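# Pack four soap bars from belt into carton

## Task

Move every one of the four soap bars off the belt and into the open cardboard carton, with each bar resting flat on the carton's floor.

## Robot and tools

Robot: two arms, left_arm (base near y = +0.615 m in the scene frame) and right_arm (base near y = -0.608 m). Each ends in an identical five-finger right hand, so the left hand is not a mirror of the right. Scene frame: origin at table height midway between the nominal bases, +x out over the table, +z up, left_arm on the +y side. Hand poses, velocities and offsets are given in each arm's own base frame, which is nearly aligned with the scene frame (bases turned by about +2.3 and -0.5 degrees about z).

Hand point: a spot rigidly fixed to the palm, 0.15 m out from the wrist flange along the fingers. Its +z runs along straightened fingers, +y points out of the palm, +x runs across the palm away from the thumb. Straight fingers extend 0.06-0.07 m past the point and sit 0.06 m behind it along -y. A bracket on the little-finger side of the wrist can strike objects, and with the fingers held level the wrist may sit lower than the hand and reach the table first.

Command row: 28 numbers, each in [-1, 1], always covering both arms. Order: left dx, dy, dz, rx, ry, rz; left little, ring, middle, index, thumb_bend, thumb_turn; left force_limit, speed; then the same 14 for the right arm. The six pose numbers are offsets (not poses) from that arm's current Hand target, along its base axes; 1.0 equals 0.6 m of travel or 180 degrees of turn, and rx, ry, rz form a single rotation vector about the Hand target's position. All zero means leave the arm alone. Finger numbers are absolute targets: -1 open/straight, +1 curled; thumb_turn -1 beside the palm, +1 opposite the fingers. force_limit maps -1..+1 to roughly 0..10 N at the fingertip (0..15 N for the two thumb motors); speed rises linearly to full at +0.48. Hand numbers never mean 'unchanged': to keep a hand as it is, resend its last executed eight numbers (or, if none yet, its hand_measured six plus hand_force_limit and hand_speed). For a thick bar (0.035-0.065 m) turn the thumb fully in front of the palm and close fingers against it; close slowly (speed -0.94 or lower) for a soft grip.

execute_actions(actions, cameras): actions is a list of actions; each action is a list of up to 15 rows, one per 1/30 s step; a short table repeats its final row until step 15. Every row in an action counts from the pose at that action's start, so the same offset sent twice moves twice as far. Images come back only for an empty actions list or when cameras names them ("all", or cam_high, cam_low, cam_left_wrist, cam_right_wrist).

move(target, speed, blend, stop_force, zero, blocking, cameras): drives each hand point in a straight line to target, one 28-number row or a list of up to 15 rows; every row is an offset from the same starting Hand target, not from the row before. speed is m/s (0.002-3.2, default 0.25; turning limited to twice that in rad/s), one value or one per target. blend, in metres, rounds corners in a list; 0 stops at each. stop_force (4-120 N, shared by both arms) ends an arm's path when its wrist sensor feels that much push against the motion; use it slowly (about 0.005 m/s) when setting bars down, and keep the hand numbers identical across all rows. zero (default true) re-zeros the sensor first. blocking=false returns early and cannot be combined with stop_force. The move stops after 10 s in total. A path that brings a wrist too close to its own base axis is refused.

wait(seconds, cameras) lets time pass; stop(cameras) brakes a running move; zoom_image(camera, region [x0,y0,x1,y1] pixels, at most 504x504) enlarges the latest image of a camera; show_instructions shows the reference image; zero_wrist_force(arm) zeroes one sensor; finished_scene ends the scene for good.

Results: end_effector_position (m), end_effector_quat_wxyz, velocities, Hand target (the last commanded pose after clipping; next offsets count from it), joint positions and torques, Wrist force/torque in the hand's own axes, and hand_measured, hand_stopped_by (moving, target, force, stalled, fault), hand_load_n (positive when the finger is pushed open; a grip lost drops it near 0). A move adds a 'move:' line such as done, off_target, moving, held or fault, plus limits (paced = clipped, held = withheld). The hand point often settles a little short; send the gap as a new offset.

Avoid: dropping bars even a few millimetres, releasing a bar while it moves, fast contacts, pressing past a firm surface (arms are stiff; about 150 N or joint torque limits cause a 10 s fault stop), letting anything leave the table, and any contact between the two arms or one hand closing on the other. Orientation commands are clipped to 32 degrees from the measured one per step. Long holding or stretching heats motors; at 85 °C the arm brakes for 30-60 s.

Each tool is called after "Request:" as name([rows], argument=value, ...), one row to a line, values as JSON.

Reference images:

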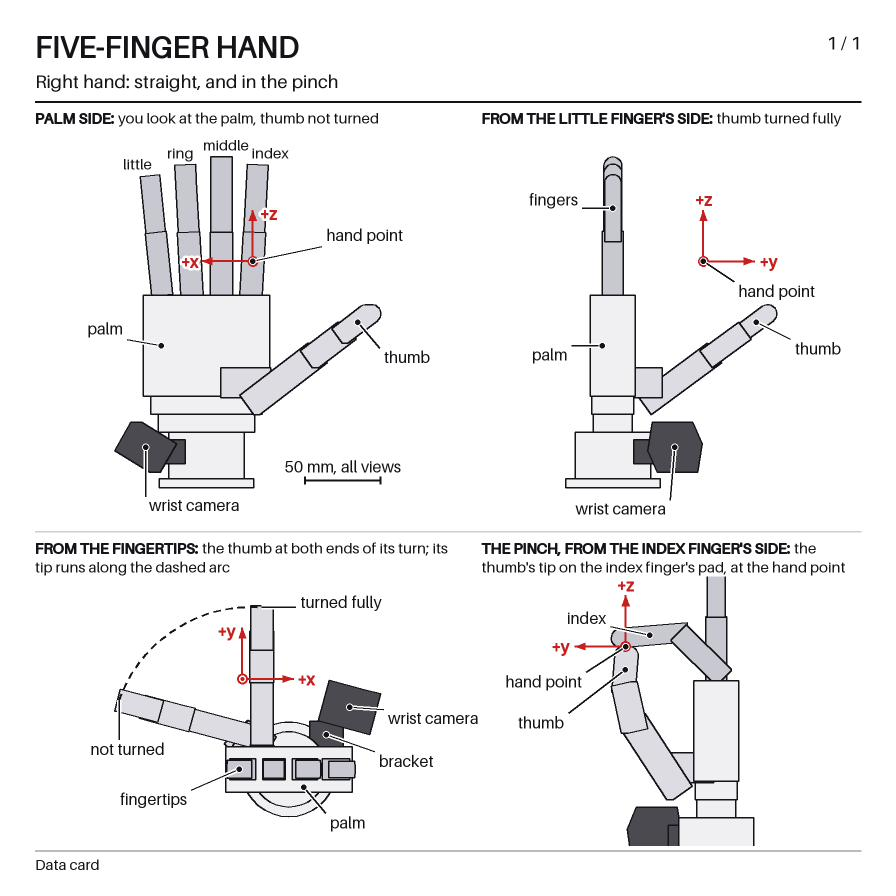

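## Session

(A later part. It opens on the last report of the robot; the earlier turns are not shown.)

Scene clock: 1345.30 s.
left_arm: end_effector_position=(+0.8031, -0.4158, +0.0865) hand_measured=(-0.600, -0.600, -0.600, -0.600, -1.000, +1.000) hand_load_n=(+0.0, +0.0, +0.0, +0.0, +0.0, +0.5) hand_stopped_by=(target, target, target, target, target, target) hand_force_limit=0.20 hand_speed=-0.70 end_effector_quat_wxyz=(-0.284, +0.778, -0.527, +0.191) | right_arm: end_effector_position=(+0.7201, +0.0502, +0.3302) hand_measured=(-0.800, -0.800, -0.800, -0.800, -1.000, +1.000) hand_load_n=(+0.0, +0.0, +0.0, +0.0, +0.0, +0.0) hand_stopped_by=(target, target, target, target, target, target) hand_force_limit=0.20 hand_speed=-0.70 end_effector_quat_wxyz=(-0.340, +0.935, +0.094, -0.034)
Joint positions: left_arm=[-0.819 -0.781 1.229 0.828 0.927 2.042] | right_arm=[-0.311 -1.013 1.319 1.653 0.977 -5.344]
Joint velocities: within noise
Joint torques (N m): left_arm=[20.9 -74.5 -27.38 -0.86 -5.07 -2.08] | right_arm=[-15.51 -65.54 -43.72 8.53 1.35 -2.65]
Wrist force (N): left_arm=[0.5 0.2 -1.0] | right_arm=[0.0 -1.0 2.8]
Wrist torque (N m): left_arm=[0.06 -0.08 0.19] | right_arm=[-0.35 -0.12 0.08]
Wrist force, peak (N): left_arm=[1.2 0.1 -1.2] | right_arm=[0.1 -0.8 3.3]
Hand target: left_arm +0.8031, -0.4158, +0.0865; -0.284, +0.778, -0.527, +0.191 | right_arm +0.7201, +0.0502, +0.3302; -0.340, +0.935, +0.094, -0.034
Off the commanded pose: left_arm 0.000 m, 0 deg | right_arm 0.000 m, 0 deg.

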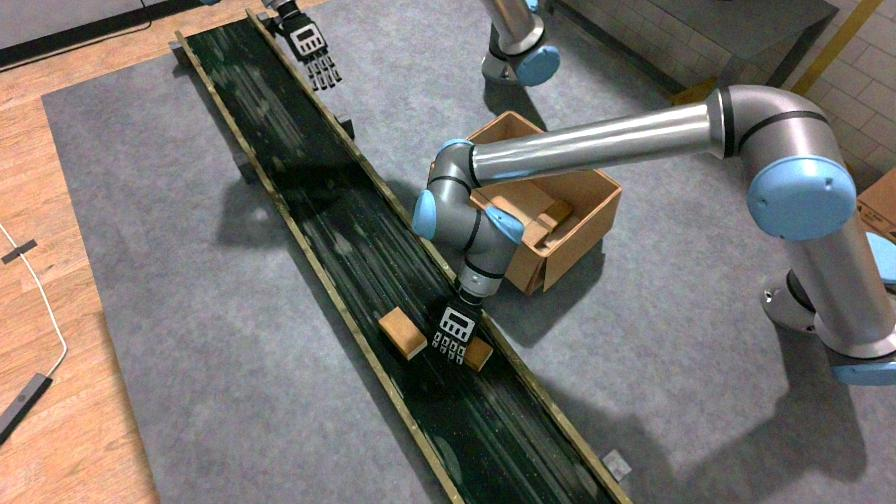

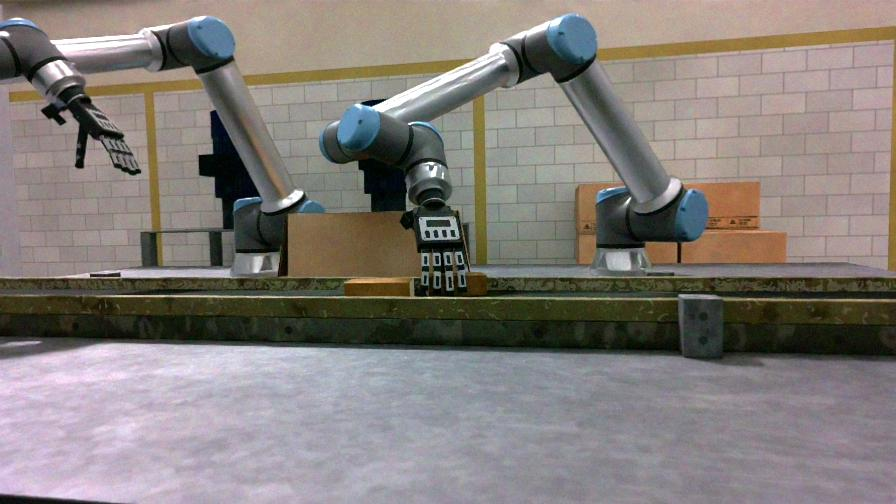

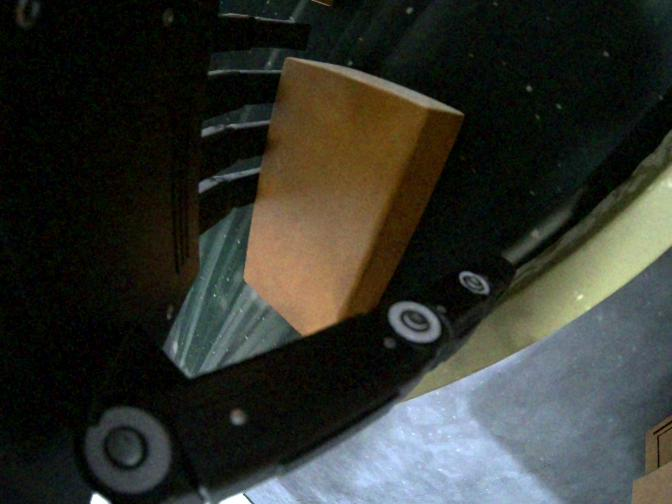

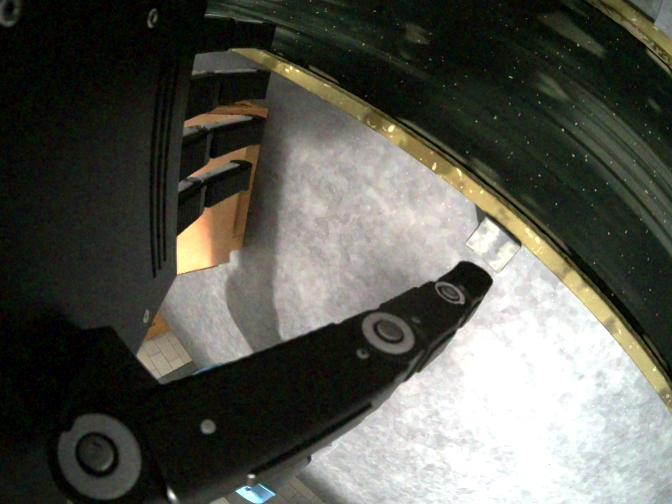

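Request:
move([
  [0,0,0,0,0,0,-0.6,-0.6,-0.5,-0.5,-1,1,-0.5,-0.7,0,0,0,0,0,0,-0.8,-0.8,-0.8,-0.8,-1,1,0.2,-0.7],
  [0,0,0,0,0,0,-0.6,-0.6,-0.5,-0.5,0.1,1,0.25,-0.85,0,0,0,0,0,0,-0.8,-0.8,-0.8,-0.8,-1,1,0.2,-0.7],
], cameras=["cam_left_wrist","cam_low"])

Scene clock: 1369.10 s.
left_arm: end_effector_position=(+0.8031, -0.4158, +0.0865) hand_measured=(-0.600, -0.600, -0.500, -0.500, -0.368, +1.000) hand_load_n=(+0.0, +0.0, +1.0, +3.5, +9.5, -1.0) hand_stopped_by=(target, target, target, target, force, target) hand_force_limit=0.25 hand_speed=-0.85 end_effector_quat_wxyz=(-0.284, +0.778, -0.527, +0.191) | right_arm: end_effector_position=(+0.7201, +0.0502, +0.3302) hand_measured=(-0.800, -0.800, -0.800, -0.800, -1.000, +1.000) hand_load_n=(+0.0, +0.0, +0.0, +0.0, +0.0, +0.0) hand_stopped_by=(target, target, target, target, target, target) hand_force_limit=0.20 hand_speed=-0.70 end_effector_quat_wxyz=(-0.340, +0.935, +0.094, -0.034)
Joint positions: left_arm=[-0.819 -0.781 1.229 0.828 0.927 2.042] | right_arm=[-0.311 -1.013 1.319 1.653 0.977 -5.344]
Joint torques (N m): left_arm=[-3.91 -78.61 -29.53 1.11 0.99 -0.2] | right_arm=[-14.59 -64.23 -43.75 8.7 1.56 -2.69]
Wrist force (N): left_arm=[0.2 1.4 -0.4] | right_arm=[0.0 -0.5 2.7]
Wrist torque (N m): left_arm=[0.06 -0.07 0.18] | right_arm=[-0.26 -0.11 0.10]
Wrist force, peak (N): left_arm=[1.1 1.5 -0.5] | right_arm=[-0.3 -1.2 3.1]
Hand target: left_arm +0.8031, -0.4158, +0.0865; -0.284, +0.778, -0.527, +0.191 | right_arm +0.7201, +0.0502, +0.3302; -0.340, +0.935, +0.094, -0.034
Off the commanded pose: left_arm 0.000 m, 0 deg | right_arm 0.000 m, 0 deg.
move: done
Images, in order (width x height): cam_low 896x504, cam_left_wrist 672x504.

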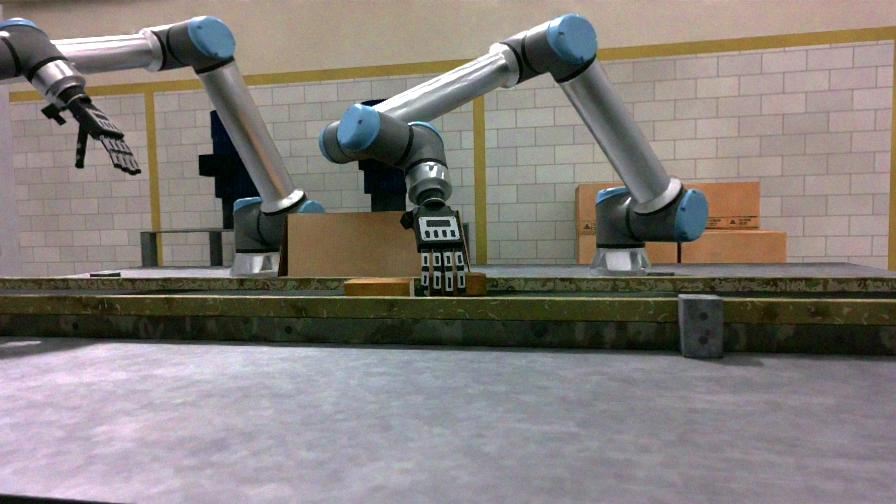

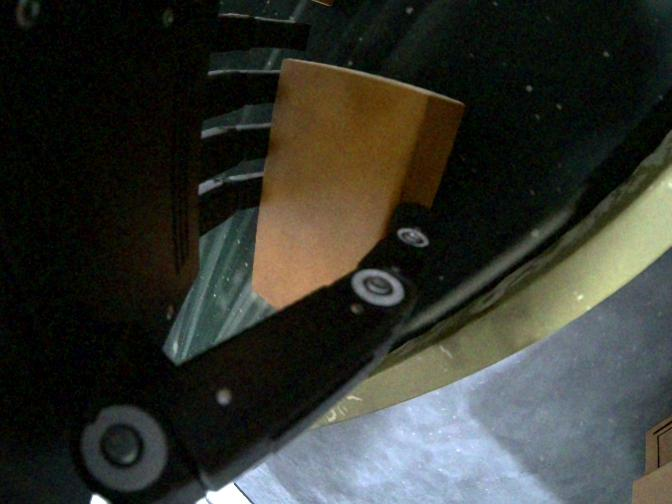

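Request:
move(target=[0,0,0,0,0,0,-0.6,-0.6,-0.45,-0.5,0.1,1,-0.4,-0.9,0,0,0,0,0,0,-0.8,-0.8,-0.8,-0.8,-1,1,0.2,-0.7], cameras=["cam_left_wrist"])

Scene clock: 1376.43 s.
left_arm: end_effector_position=(+0.8031, -0.4158, +0.0865) hand_measured=(-0.600, -0.600, -0.484, -0.500, -0.368, +1.000) hand_load_n=(+0.0, +0.0, +4.5, +1.5, +11.0, +0.0) hand_stopped_by=(target, target, force, target, force, target) hand_force_limit=-0.40 hand_speed=-0.90 end_effector_quat_wxyz=(-0.284, +0.778, -0.527, +0.191) | right_arm: end_effector_position=(+0.7201, +0.0502, +0.3302) hand_measured=(-0.800, -0.800, -0.800, -0.800, -1.000, +1.000) hand_load_n=(+0.0, +0.0, +0.0, +0.0, +0.0, +0.0) hand_stopped_by=(target, target, target, target, target, target) hand_force_limit=0.20 hand_speed=-0.70 end_effector_quat_wxyz=(-0.340, +0.935, +0.094, -0.034)
Joint positions: left_arm=[-0.819 -0.781 1.229 0.828 0.927 2.042] | right_arm=[-0.311 -1.013 1.319 1.653 0.977 -5.344]
Joint torques (N m): left_arm=[-8.33 -84.75 -31.71 3.29 1.06 0.15] | right_arm=[-14.42 -63.99 -43.34 8.72 1.4 -2.77]
Wrist force (N): left_arm=[0.7 -0.5 -1.1] | right_arm=[0.1 -0.9 2.8]
Wrist torque (N m): left_arm=[0.08 -0.08 0.17] | right_arm=[-0.33 -0.13 0.10]
Wrist force, peak (N): left_arm=[0.4 2.2 -0.6] | right_arm=[0.4 -1.1 3.1]
Hand target: left_arm +0.8031, -0.4158, +0.0865; -0.284, +0.778, -0.527, +0.191 | right_arm +0.7201, +0.0502, +0.3302; -0.340, +0.935, +0.094, -0.034
Off the commanded pose: left_arm 0.000 m, 0 deg | right_arm 0.000 m, 0 deg.
move: done

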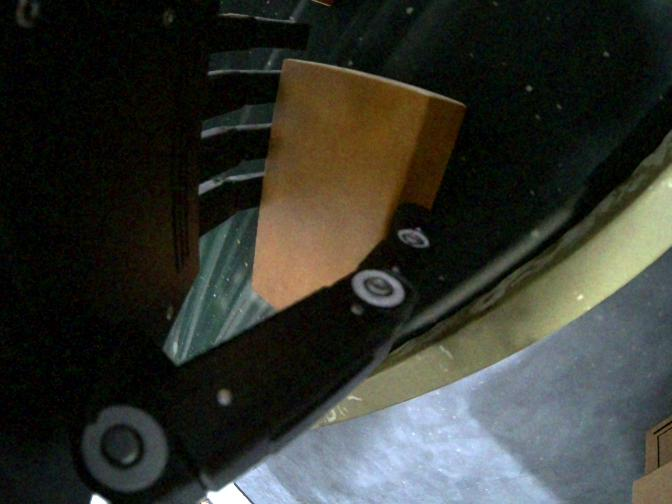

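Request:
move(target=[0,0,0.05,0,0,0,-0.6,-0.6,-0.45,-0.5,0.1,1,-0.4,-0.9,0,0,0,0,0,0,-0.8,-0.8,-0.8,-0.8,-1,1,0.2,-0.7], cameras=["cam_left_wrist","cam_low"], speed=0.04)

Scene clock: 1385.37 s.
left_arm: end_effector_position=(+0.8031, -0.4158, +0.1164) hand_measured=(-0.600, -0.600, -0.484, -0.500, -0.368, +1.000) hand_load_n=(+0.0, +0.0, +4.0, +2.0, +11.0, +0.0) hand_stopped_by=(target, target, force, target, force, target) hand_force_limit=-0.40 hand_speed=-0.90 end_effector_quat_wxyz=(-0.284, +0.778, -0.527, +0.191) | right_arm: end_effector_position=(+0.7201, +0.0502, +0.3302) hand_measured=(-0.800, -0.800, -0.800, -0.800, -1.000, +1.000) hand_load_n=(+0.0, +0.0, +0.0, +0.0, -0.5, +0.0) hand_stopped_by=(target, target, target, target, target, target) hand_force_limit=0.20 hand_speed=-0.70 end_effector_quat_wxyz=(-0.340, +0.935, +0.094, -0.034)
Joint positions: left_arm=[-0.819 -0.803 1.211 0.868 0.927 2.042] | right_arm=[-0.311 -1.013 1.319 1.653 0.977 -5.344]
Joint torques (N m): left_arm=[-5.61 -98.51 -42.36 7.94 1.26 -0.52] | right_arm=[-13.55 -64.2 -43.4 8.71 1.09 -2.56]
Wrist force (N): left_arm=[0.6 2.1 1.1] | right_arm=[0.2 -0.5 2.7]
Wrist torque (N m): left_arm=[0.02 -0.10 0.19] | right_arm=[-0.27 -0.14 0.11]
Wrist force, peak (N): left_arm=[0.6 2.4 1.4] | right_arm=[0.2 -1.1 3.1]
Hand target: left_arm +0.8031, -0.4158, +0.1165; -0.284, +0.778, -0.527, +0.191 | right_arm +0.7201, +0.0502, +0.3302; -0.340, +0.935, +0.094, -0.034
Off the commanded pose: left_arm 0.000 m, 0 deg | right_arm 0.000 m, 0 deg.
move: done
Images, in order (width x height): cam_low 896x504, cam_left_wrist 672x504.

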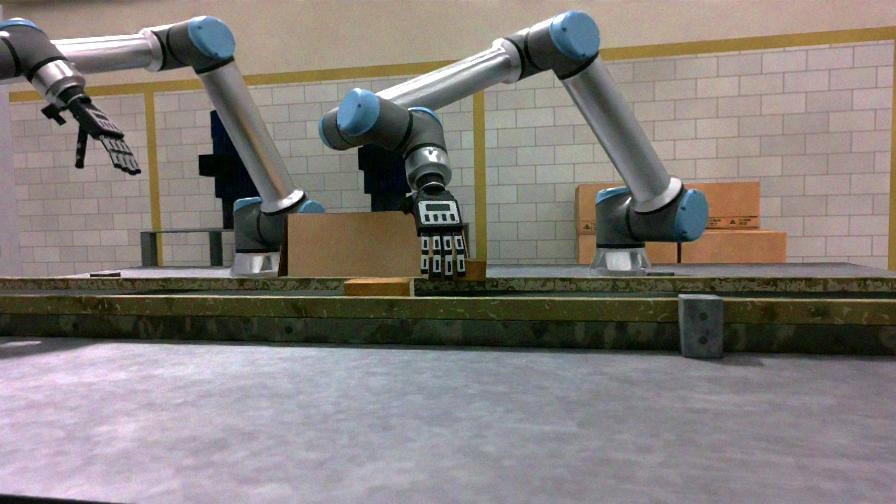

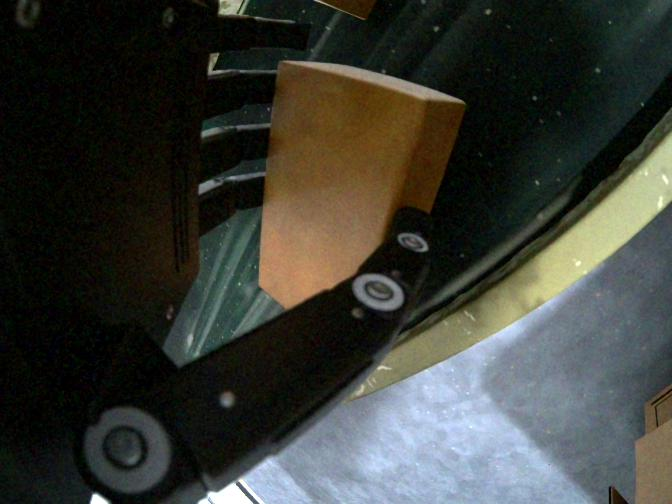

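Request:
zoom_image(camera="cam_low", region=[340, 180, 540, 310])

Scaled by 2.520 from the camera's image (finer frame: 1280x720).

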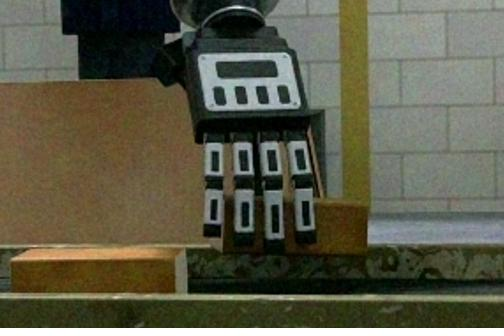

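Request:
move([
  [0,0,0.35,0,0,0,-0.6,-0.6,-0.45,-0.5,0.1,1,-0.4,-0.9,0,0,0,0,0,0,-0.8,-0.8,-0.8,-0.8,-1,1,0.2,-0.7],
  [-0.642,-0.560,0.45,0,0,-0.572,-0.6,-0.6,-0.45,-0.5,0.1,1,-0.4,-0.9,0,0,0,0,0,0,-0.8,-0.8,-0.8,-0.8,-1,1,0.2,-0.7],
], cameras=["all"], speed=0.18, blend=0.04)

Scene clock: 1428.13 s.
left_arm: end_effector_position=(+0.4179, -0.7518, +0.3865) hand_measured=(-0.600, -0.600, -0.484, -0.500, -0.368, +1.000) hand_load_n=(+0.0, +0.0, +4.0, +2.0, +10.5, +0.0) hand_stopped_by=(target, target, force, target, force, target) hand_force_limit=-0.40 hand_speed=-0.90 end_effector_quat_wxyz=(+0.027, -0.072, +0.937, -0.341) | right_arm: end_effector_position=(+0.7201, +0.0502, +0.3302) hand_measured=(-0.800, -0.800, -0.800, -0.800, -1.000, +1.000) hand_load_n=(+0.0, +0.0, +0.0, +0.0, +0.0, +0.0) hand_stopped_by=(target, target, target, target, target, target) hand_force_limit=0.20 hand_speed=-0.70 end_effector_quat_wxyz=(-0.340, +0.935, +0.094, -0.034)
Joint positions: left_arm=[-1.284 -1.182 1.254 0.804 1.654 3.244] | right_arm=[-0.311 -1.013 1.319 1.653 0.977 -5.344]
Joint torques (N m): left_arm=[-13.14 -60.51 -47.6 4.82 3.81 3.1] | right_arm=[-15.26 -65.61 -43.4 8.54 1.07 -2.65]
Wrist force (N): left_arm=[0.0 1.8 1.9] | right_arm=[-0.1 -1.1 2.8]
Wrist torque (N m): left_arm=[-0.06 0.04 -0.18] | right_arm=[-0.37 -0.10 0.08]
Wrist force, peak (N): left_arm=[0.4 3.2 3.1] | right_arm=[0.3 -1.0 3.3]
Hand target: left_arm +0.4179, -0.7518, +0.3865; +0.027, -0.072, +0.937, -0.341 | right_arm +0.7201, +0.0502, +0.3302; -0.340, +0.935, +0.094, -0.034
Off the commanded pose: left_arm 0.000 m, 0 deg | right_arm 0.000 m, 0 deg.
move: done

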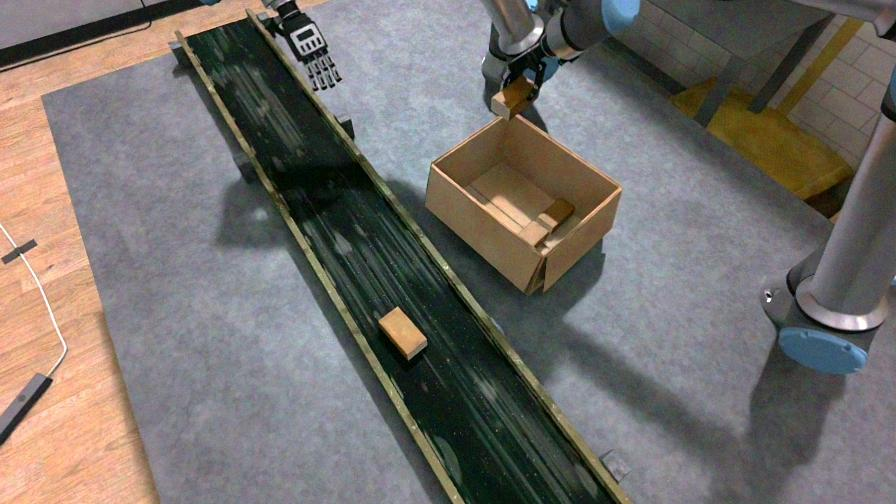

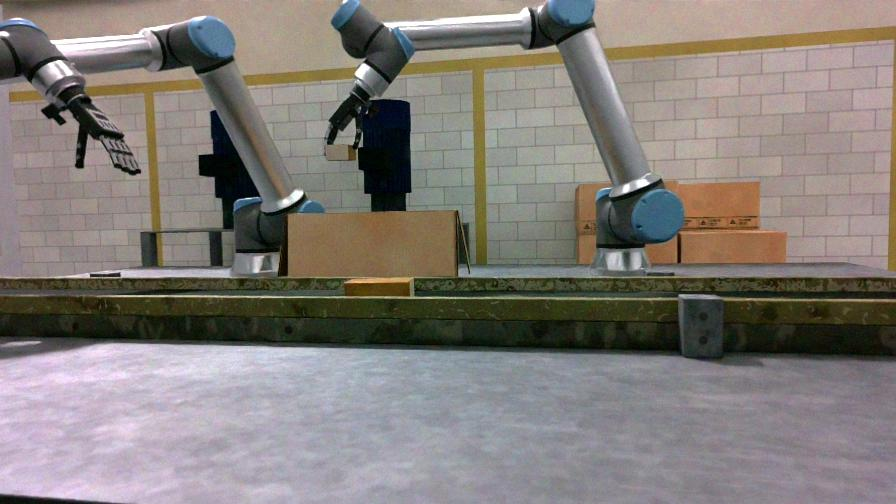

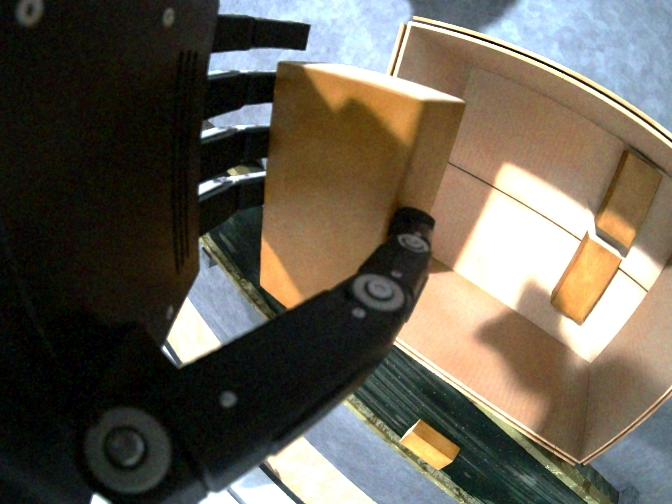

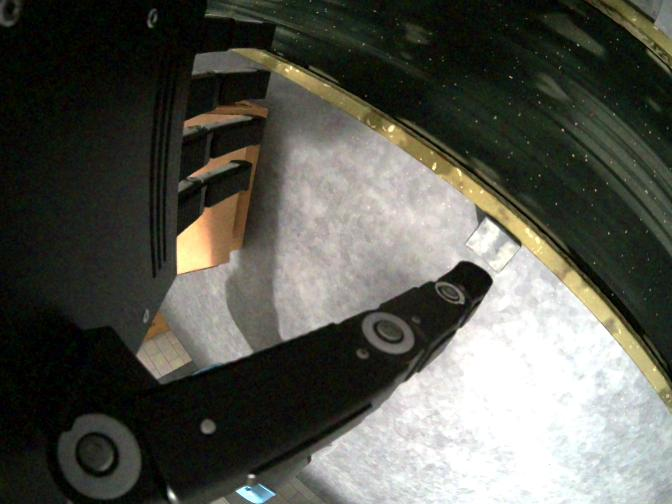

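Request:
zoom_image(camera="cam_left_wrist", region=[336, 0, 672, 252])

Request:
zoom_image(camera="cam_left_wrist", region=[336, 252, 672, 504])

Scaled by 1.500 from the camera's image (finer frame: 960x720).

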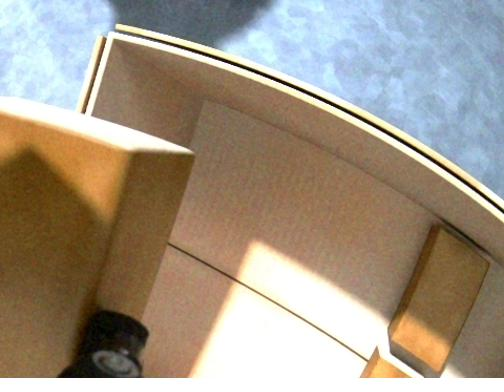

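Scaled by 1.500 from the camera's image (finer frame: 960x720).

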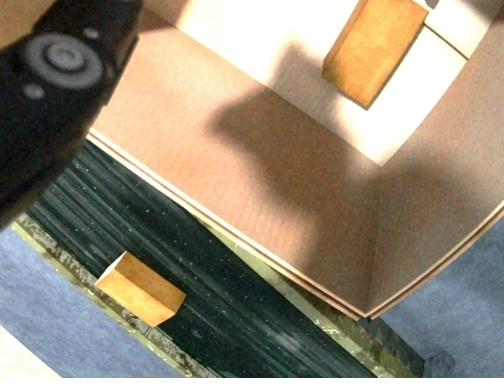

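Request:
move(target=[-0.0215,0.0305,-0.1942,0,0,0,-0.6,-0.6,-0.45,-0.5,0.1,1,-0.4,-0.9,0,0,0,0,0,0,-0.8,-0.8,-0.8,-0.8,-1,1,0.2,-0.7], cameras=["cam_left_wrist","cam_high"], speed=0.1)

Request:
zoom_image(camera="cam_left_wrist", region=[336, 0, 672, 252])

Scene clock: 1496.07 s.
left_arm: end_effector_position=(+0.4050, -0.7335, +0.2700) hand_measured=(-0.600, -0.600, -0.484, -0.500, -0.368, +1.000) hand_load_n=(+0.0, +0.0, +3.5, +2.5, +10.5, +0.0) hand_stopped_by=(target, target, force, target, force, target) hand_force_limit=-0.40 hand_speed=-0.90 end_effector_quat_wxyz=(+0.027, -0.072, +0.937, -0.341) | right_arm: end_effector_position=(+0.7201, +0.0502, +0.3302) hand_measured=(-0.800, -0.800, -0.800, -0.800, -1.000, +1.000) hand_load_n=(+0.0, +0.0, +0.0, +0.0, +0.0, +0.0) hand_stopped_by=(target, target, target, target, target, target) hand_force_limit=0.20 hand_speed=-0.70 end_effector_quat_wxyz=(-0.340, +0.935, +0.094, -0.034)
Joint positions: left_arm=[-1.295 -1.185 1.466 0.595 1.648 3.236] | right_arm=[-0.311 -1.013 1.319 1.653 0.977 -5.344]
Joint torques (N m): left_arm=[-14.71 -55.9 -34.3 -1.27 -2.56 -1.12] | right_arm=[-16.5 -63.7 -43.11 8.33 0.84 -2.86]
Wrist force (N): left_arm=[-0.3 1.4 2.4] | right_arm=[0.1 -1.3 2.7]
Wrist torque (N m): left_arm=[-0.22 0.03 -0.20] | right_arm=[-0.40 -0.12 0.08]
Wrist force, peak (N): left_arm=[0.3 2.4 3.2] | right_arm=[0.5 -0.9 3.3]
Hand target: left_arm +0.4050, -0.7335, +0.2700; +0.027, -0.072, +0.937, -0.341 | right_arm +0.7201, +0.0502, +0.3302; -0.340, +0.935, +0.094, -0.034
Off the commanded pose: left_arm 0.000 m, 0 deg | right_arm 0.000 m, 0 deg.
move: done
Images, in order (width x height): cam_high 896x504, cam_left_wrist 672x504.

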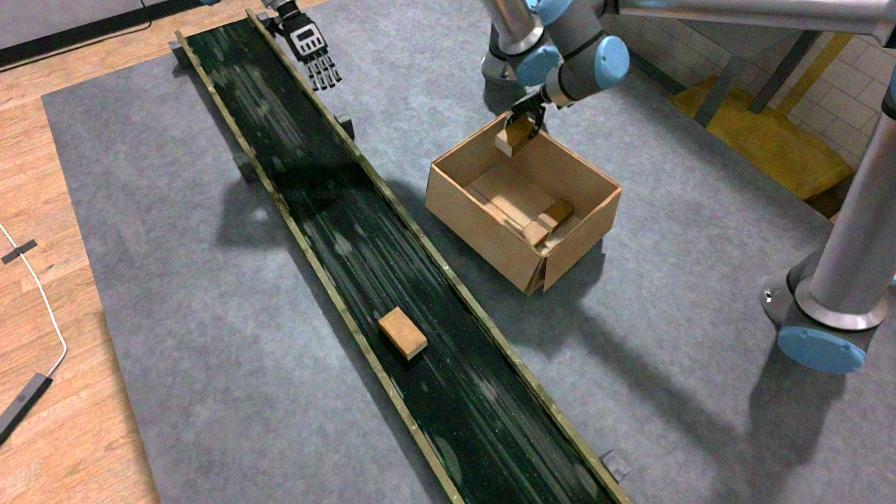

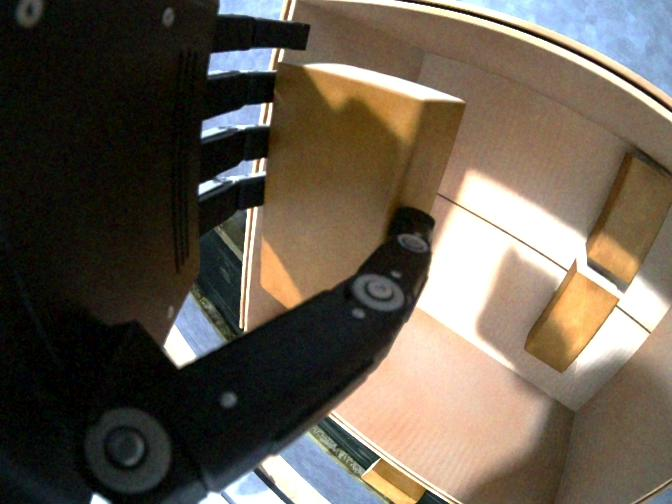

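Scaled by 1.500 from the camera's image (finer frame: 960x720).

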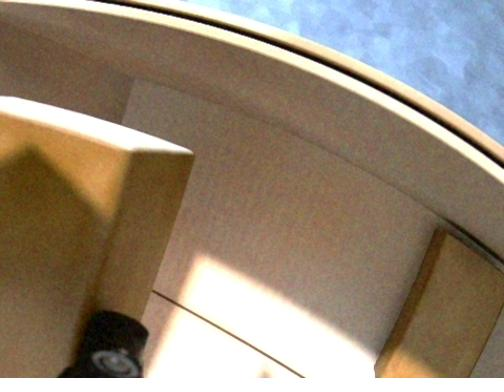

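Request:
zoom_image(camera="cam_left_wrist", region=[200, 0, 452, 190])

Request:
zoom_image(camera="cam_left_wrist", region=[200, 150, 452, 340])

Request:
zoom_image(camera="cam_high", region=[410, 70, 640, 300])

Scaled by 2.000 from the camera's image (finer frame: 960x720).

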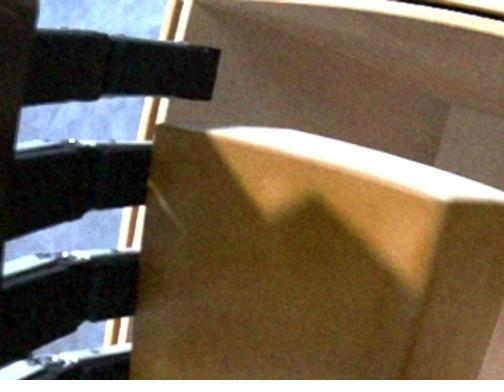

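Scaled by 2.000 from the camera's image (finer frame: 960x720).

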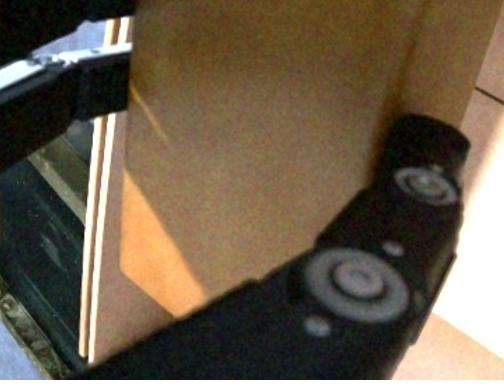

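Scaled by 2.191 from the camera's image (finer frame: 1280x720).

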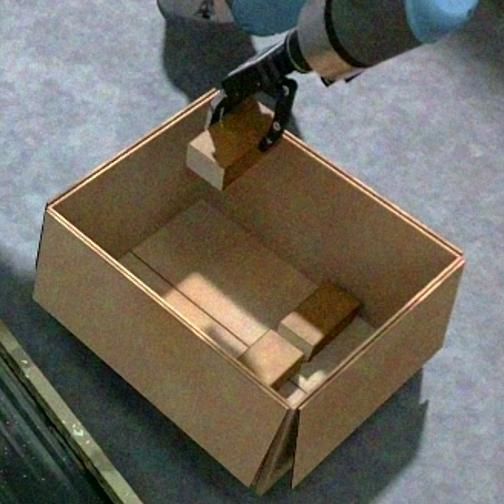

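Request:
move(target=[0,0,-0.353,0,0,0,-0.6,-0.6,-0.45,-0.5,0.1,1,-0.4,-0.9,0,0,0,0,0,0,-0.8,-0.8,-0.8,-0.8,-1,1,0.2,-0.7], cameras=["cam_left_wrist","cam_high"], speed=0.08, stop_force=10)

Scene clock: 1537.90 s.
left_arm: end_effector_position=(+0.4049, -0.7335, +0.0582) hand_measured=(-0.600, -0.600, -0.484, -0.500, -0.368, +1.000) hand_load_n=(+0.0, +0.0, +3.5, +2.0, +10.5, +0.0) hand_stopped_by=(target, target, force, target, force, target) hand_force_limit=-0.40 hand_speed=-0.90 end_effector_quat_wxyz=(+0.027, -0.072, +0.937, -0.341) | right_arm: end_effector_position=(+0.7201, +0.0502, +0.3302) hand_measured=(-0.800, -0.800, -0.800, -0.800, -1.000, +1.000) hand_load_n=(+0.0, +0.0, +0.0, +0.0, +0.0, +0.0) hand_stopped_by=(target, target, target, target, target, target) hand_force_limit=0.20 hand_speed=-0.70 end_effector_quat_wxyz=(-0.340, +0.935, +0.094, -0.034)
Joint positions: left_arm=[-1.295 -1.036 1.65 0.261 1.648 3.236] | right_arm=[-0.311 -1.013 1.319 1.653 0.977 -5.344]
Joint torques (N m): left_arm=[-5.1 -62.82 -26.57 -1.82 -0.1 -0.37] | right_arm=[-14.46 -62.1 -43.21 8.48 0.9 -2.8]
Wrist force (N): left_arm=[-0.3 1.7 2.7] | right_arm=[0.4 -1.1 2.8]
Wrist torque (N m): left_arm=[-0.21 -0.01 -0.17] | right_arm=[-0.38 -0.17 0.10]
Wrist force, peak (N): left_arm=[-0.6 2.2 3.1] | right_arm=[0.1 -1.0 3.4]
Hand target: left_arm +0.4050, -0.7335, +0.0582; +0.027, -0.072, +0.937, -0.341 | right_arm +0.7201, +0.0502, +0.3302; -0.340, +0.935, +0.094, -0.034
Off the commanded pose: left_arm 0.000 m, 0 deg | right_arm 0.000 m, 0 deg.
move: done
Images, in order (width x height): cam_high 896x504, cam_left_wrist 672x504.

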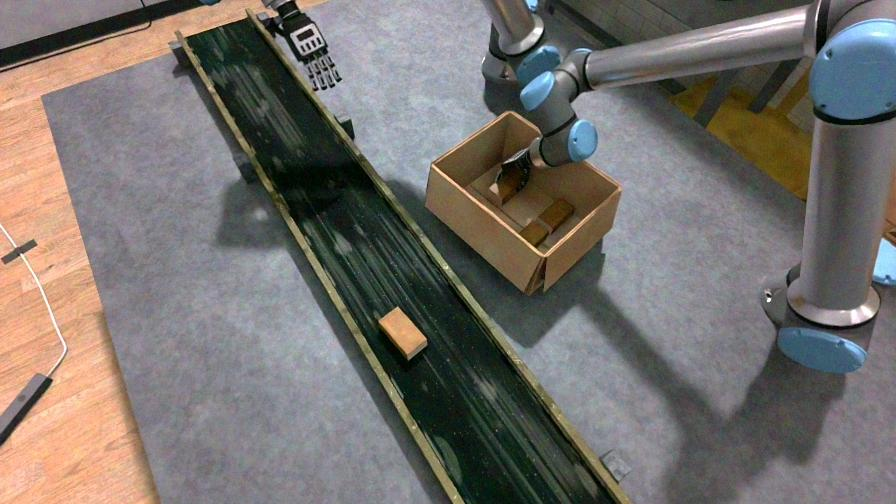

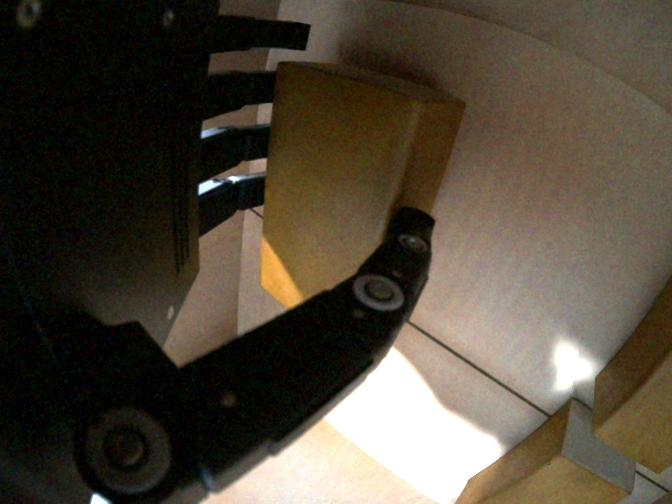

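Request:
move(target=[0,0,-0.030,0,0,0,-0.6,-0.6,-0.45,-0.5,0.1,1,-0.4,-0.9,0,0,0,0,0,0,-0.8,-0.8,-0.8,-0.8,-1,1,0.2,-0.7], speed=0.004, stop_force=4)

Scene clock: 1546.50 s.
left_arm: end_effector_position=(+0.4050, -0.7335, +0.0461) hand_measured=(-0.600, -0.600, -0.484, -0.500, -0.368, +1.000) hand_load_n=(+0.0, +0.0, +3.5, +2.5, +10.5, +0.0) hand_stopped_by=(target, target, force, target, force, target) hand_force_limit=-0.40 hand_speed=-0.90 end_effector_quat_wxyz=(+0.027, -0.072, +0.937, -0.341) | right_arm: end_effector_position=(+0.7201, +0.0502, +0.3302) hand_measured=(-0.800, -0.800, -0.800, -0.800, -1.000, +1.000) hand_load_n=(+0.0, +0.0, +0.0, +0.0, +0.0, +0.0) hand_stopped_by=(target, target, target, target, target, target) hand_force_limit=0.20 hand_speed=-0.70 end_effector_quat_wxyz=(-0.340, +0.935, +0.094, -0.034)
Joint positions: left_arm=[-1.295 -1.024 1.657 0.243 1.648 3.236] | right_arm=[-0.311 -1.013 1.319 1.653 0.977 -5.344]
Joint torques (N m): left_arm=[10.33 -78.39 -34.16 5.53 0.25 1.59] | right_arm=[-14.15 -64.41 -42.91 8.58 0.88 -2.7]
Wrist force (N): left_arm=[1.2 -1.7 -1.4] | right_arm=[0.1 -1.0 2.8]
Wrist torque (N m): left_arm=[-0.12 0.10 -0.15] | right_arm=[-0.34 -0.12 0.10]
Wrist force, peak (N): left_arm=[1.6 -2.2 -3.0] | right_arm=[0.2 -1.1 3.4]
Hand target: left_arm +0.4050, -0.7335, +0.0461; +0.027, -0.072, +0.937, -0.341 (not the last commanded pose) | right_arm +0.7201, +0.0502, +0.3302; -0.340, +0.935, +0.094, -0.034
Off the commanded pose: left_arm 0.006 m, 0 deg | right_arm 0.000 m, 0 deg.
move: contact (left_arm)

Request:
move([
  [0,0,0.0005,0,0,0,-0.6,-0.6,-0.45,-0.5,-0.6,1,-0.4,-0.8,0,0,0,0,0,0,-0.8,-0.8,-0.8,-0.8,-1,1,0.2,-0.7],
  [0,0,0.0005,0,0,0,-0.8,-0.8,-0.8,-0.8,-1,1,-0.4,-0.7,0,0,0,0,0,0,-0.8,-0.8,-0.8,-0.8,-1,1,0.2,-0.7],
], cameras=["cam_left_wrist"], speed=0.02)

Scene clock: 1558.80 s.
left_arm: end_effector_position=(+0.4050, -0.7335, +0.0464) hand_measured=(-0.800, -0.800, -0.800, -0.800, -1.000, +1.000) hand_load_n=(+0.0, +0.0, +0.0, +0.0, +0.0, +0.0) hand_stopped_by=(target, target, target, target, target, target) hand_force_limit=-0.40 hand_speed=-0.70 end_effector_quat_wxyz=(+0.027, -0.072, +0.937, -0.341) | right_arm: end_effector_position=(+0.7201, +0.0502, +0.3302) hand_measured=(-0.800, -0.800, -0.800, -0.800, -1.000, +1.000) hand_load_n=(+0.0, +0.0, +0.0, +0.0, +0.0, +0.0) hand_stopped_by=(target, target, target, target, target, target) hand_force_limit=0.20 hand_speed=-0.70 end_effector_quat_wxyz=(-0.340, +0.935, +0.094, -0.034)
Joint positions: left_arm=[-1.295 -1.024 1.657 0.243 1.648 3.236] | right_arm=[-0.311 -1.013 1.319 1.653 0.977 -5.344]
Joint torques (N m): left_arm=[11.39 -81.5 -38.32 3.08 0.04 1.54] | right_arm=[-15.78 -63.62 -42.64 8.25 1.07 -2.23]
Wrist force (N): left_arm=[-0.4 -0.1 0.7] | right_arm=[0.0 -0.7 2.9]
Wrist torque (N m): left_arm=[-0.17 0.02 -0.18] | right_arm=[-0.32 -0.12 0.09]
Wrist force, peak (N): left_arm=[1.3 -1.8 -1.9] | right_arm=[-0.3 -1.1 3.4]
Hand target: left_arm +0.4050, -0.7335, +0.0464; +0.027, -0.072, +0.937, -0.341 | right_arm +0.7201, +0.0502, +0.3302; -0.340, +0.935, +0.094, -0.034
Off the commanded pose: left_arm 0.000 m, 0 deg | right_arm 0.000 m, 0 deg.
move: done

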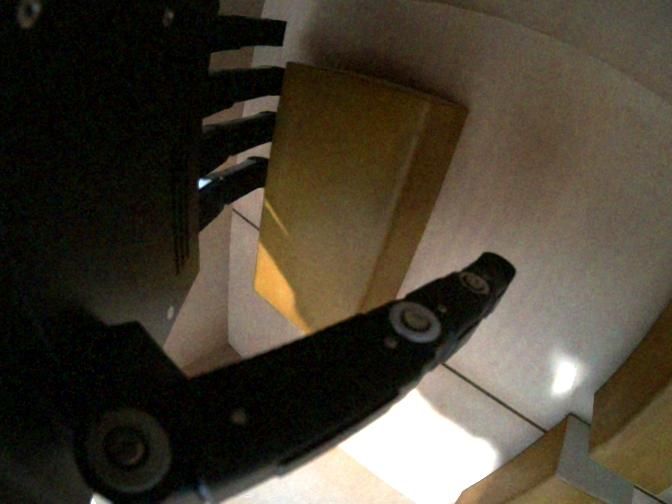

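Request:
move([
  [0,0,0.05,0,0,0,-0.8,-0.8,-0.8,-0.8,-1,1,-0.4,-0.7,0,0,0,0,0,0,-0.8,-0.8,-0.8,-0.8,-1,1,0.2,-0.7],
  [0,0,0.48,0,0,0,-0.8,-0.8,-0.8,-0.8,-1,1,-0.4,-0.7,0,0,0,0,0,0,-0.8,-0.8,-0.8,-0.8,-1,1,0.2,-0.7],
], cameras=["cam_left_wrist","cam_high"], speed=[0.04,0.2], blend=0.01)

Request:
zoom_image(camera="cam_high", region=[360, 290, 450, 380])

Scene clock: 1579.03 s.
left_arm: end_effector_position=(+0.4050, -0.7335, +0.3343) hand_measured=(-0.800, -0.800, -0.800, -0.800, -1.000, +1.000) hand_load_n=(+0.0, +0.0, +0.0, +0.0, +0.0, +0.0) hand_stopped_by=(target, target, target, target, target, target) hand_force_limit=-0.40 hand_speed=-0.70 end_effector_quat_wxyz=(+0.027, -0.072, +0.937, -0.341) | right_arm: end_effector_position=(+0.7201, +0.0502, +0.3302) hand_measured=(-0.800, -0.800, -0.800, -0.800, -1.000, +1.000) hand_load_n=(-0.5, +0.0, +0.0, +0.0, +0.0, +0.0) hand_stopped_by=(target, target, target, target, target, target) hand_force_limit=0.20 hand_speed=-0.70 end_effector_quat_wxyz=(-0.340, +0.935, +0.094, -0.034)
Joint positions: left_arm=[-1.295 -1.209 1.384 0.701 1.648 3.236] | right_arm=[-0.311 -1.013 1.319 1.653 0.977 -5.344]
Joint torques (N m): left_arm=[-7.95 -74.81 -47.68 5.05 2.12 -1.79] | right_arm=[-14.68 -66.33 -42.74 8.33 1.07 -2.22]
Wrist force (N): left_arm=[0.1 0.1 0.5] | right_arm=[0.4 -1.0 3.3]
Wrist torque (N m): left_arm=[-0.09 -0.01 -0.14] | right_arm=[-0.39 -0.19 0.11]
Wrist force, peak (N): left_arm=[-0.6 0.9 1.3] | right_arm=[0.1 -1.2 3.5]
Hand target: left_arm +0.4050, -0.7335, +0.3344; +0.027, -0.072, +0.937, -0.341 | right_arm +0.7201, +0.0502, +0.3302; -0.340, +0.935, +0.094, -0.034
Off the commanded pose: left_arm 0.000 m, 0 deg | right_arm 0.000 m, 0 deg.
move: done
Images, in order (width x height): cam_high 896x504, cam_left_wrist 672x504.

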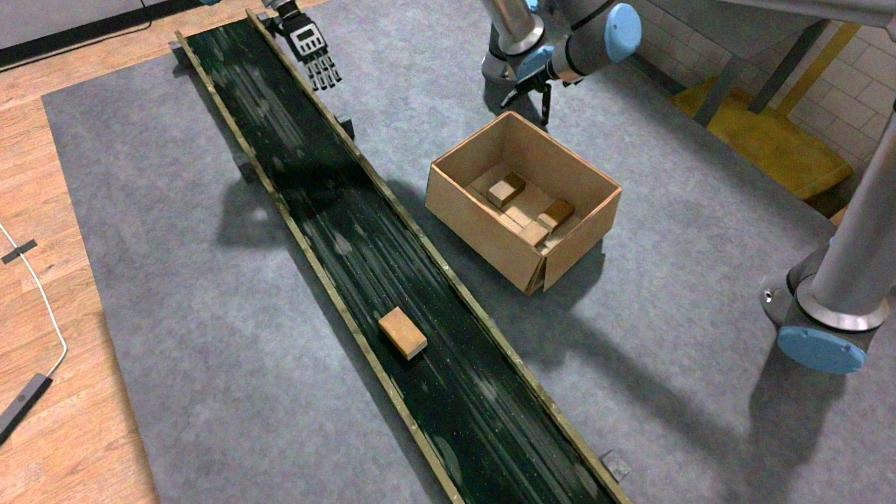

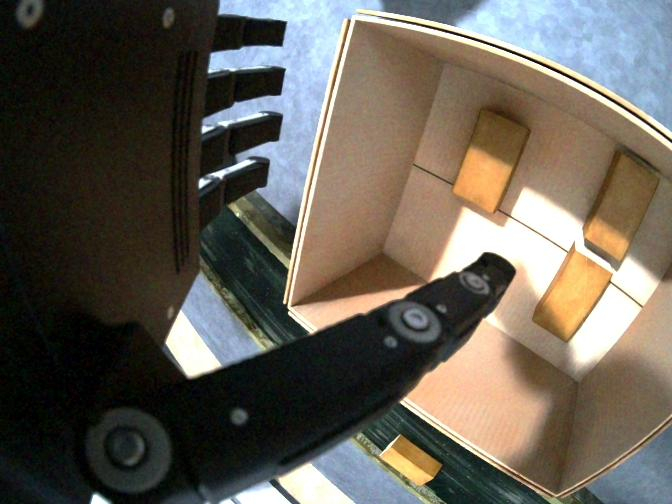

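Scaled by 5.600 from the camera's image (finer frame: 1280x720).

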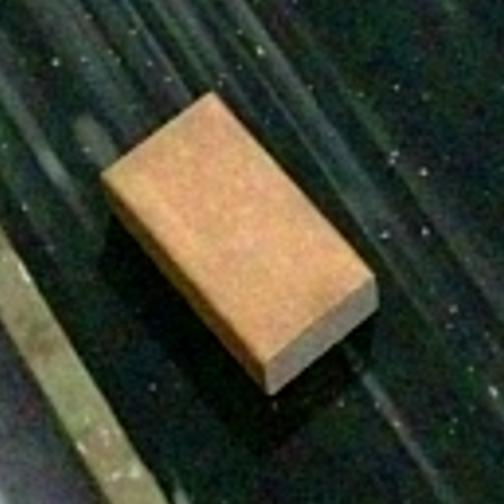

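Request:
move([
  [0.8508,0.3103,0,0,0,0.5,-0.8,-0.8,-0.8,-0.8,-1,1,-0.4,-0.7,0,0,0,0,0,0,-0.8,-0.8,-0.8,-0.8,-1,1,0.2,-0.7],
  [0.8508,0.3103,-0.20,0,0,0.5,-0.8,-0.8,-0.8,-0.8,-1,1,-0.4,-0.7,0,0,0,0,0,0,-0.8,-0.8,-0.8,-0.8,-1,1,0.2,-0.7],
], cameras=["cam_left_wrist","cam_high"], speed=[0.2,0.12], blend=0.03)

Request:
zoom_image(camera="cam_left_wrist", region=[250, 0, 586, 252])

Scene clock: 1604.07 s.
left_arm: end_effector_position=(+0.9155, -0.5473, +0.2144) hand_measured=(-0.800, -0.800, -0.800, -0.800, -1.000, +1.000) hand_load_n=(-0.5, +0.0, +0.0, +0.0, +0.0, +0.0) hand_stopped_by=(target, target, target, target, target, target) hand_force_limit=-0.40 hand_speed=-0.70 end_effector_quat_wxyz=(-0.260, +0.713, -0.611, +0.222) | right_arm: end_effector_position=(+0.7201, +0.0502, +0.3302) hand_measured=(-0.800, -0.800, -0.800, -0.800, -1.000, +1.000) hand_load_n=(+0.0, +0.0, +0.0, +0.0, +0.0, +0.0) hand_stopped_by=(target, target, target, target, target, target) hand_force_limit=0.20 hand_speed=-0.70 end_effector_quat_wxyz=(-0.340, +0.935, +0.094, -0.034)
Joint positions: left_arm=[-0.82 -0.567 0.569 1.129 1.009 2.297] | right_arm=[-0.311 -1.013 1.319 1.653 0.977 -5.344]
Joint torques (N m): left_arm=[-5.7 -111.79 -31.76 -0.25 -4.9 1.75] | right_arm=[-15.11 -65.01 -43 8.19 0.5 -2.29]
Wrist force (N): left_arm=[0.0 0.5 -0.2] | right_arm=[0.2 -1.2 2.9]
Wrist torque (N m): left_arm=[0.02 -0.05 0.18] | right_arm=[-0.39 -0.14 0.09]
Wrist force, peak (N): left_arm=[1.3 0.5 -0.1] | right_arm=[0.1 -0.7 3.5]
Hand target: left_arm +0.9154, -0.5473, +0.2144; -0.260, +0.713, -0.612, +0.222 | right_arm +0.7201, +0.0502, +0.3302; -0.340, +0.935, +0.094, -0.034
Off the commanded pose: left_arm 0.000 m, 0 deg | right_arm 0.000 m, 0 deg.
move: done
Images, in order (width x height): cam_high 896x504, cam_left_wrist 672x504.

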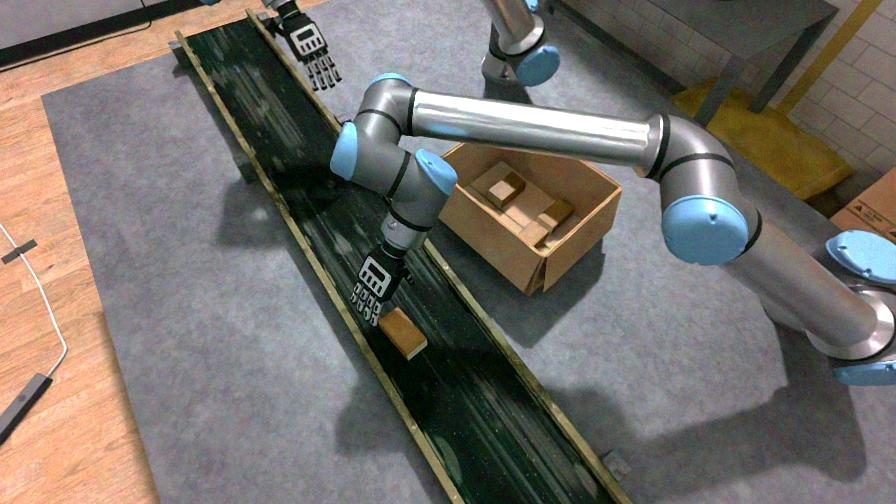

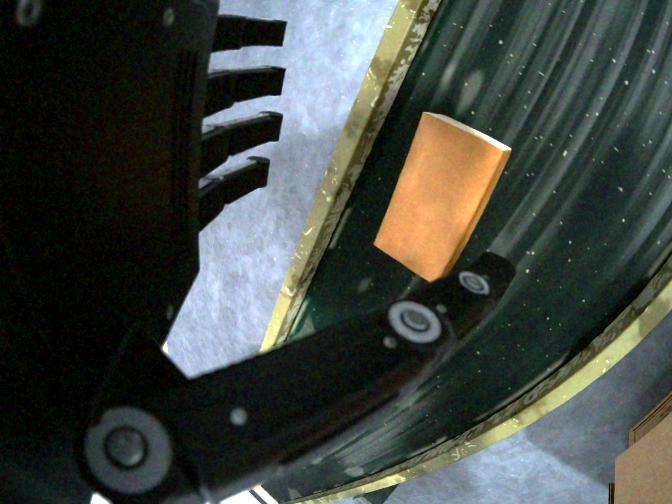

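Scaled by 1.500 from the camera's image (finer frame: 960x720).

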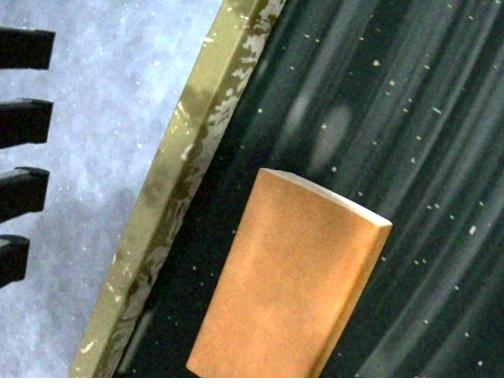

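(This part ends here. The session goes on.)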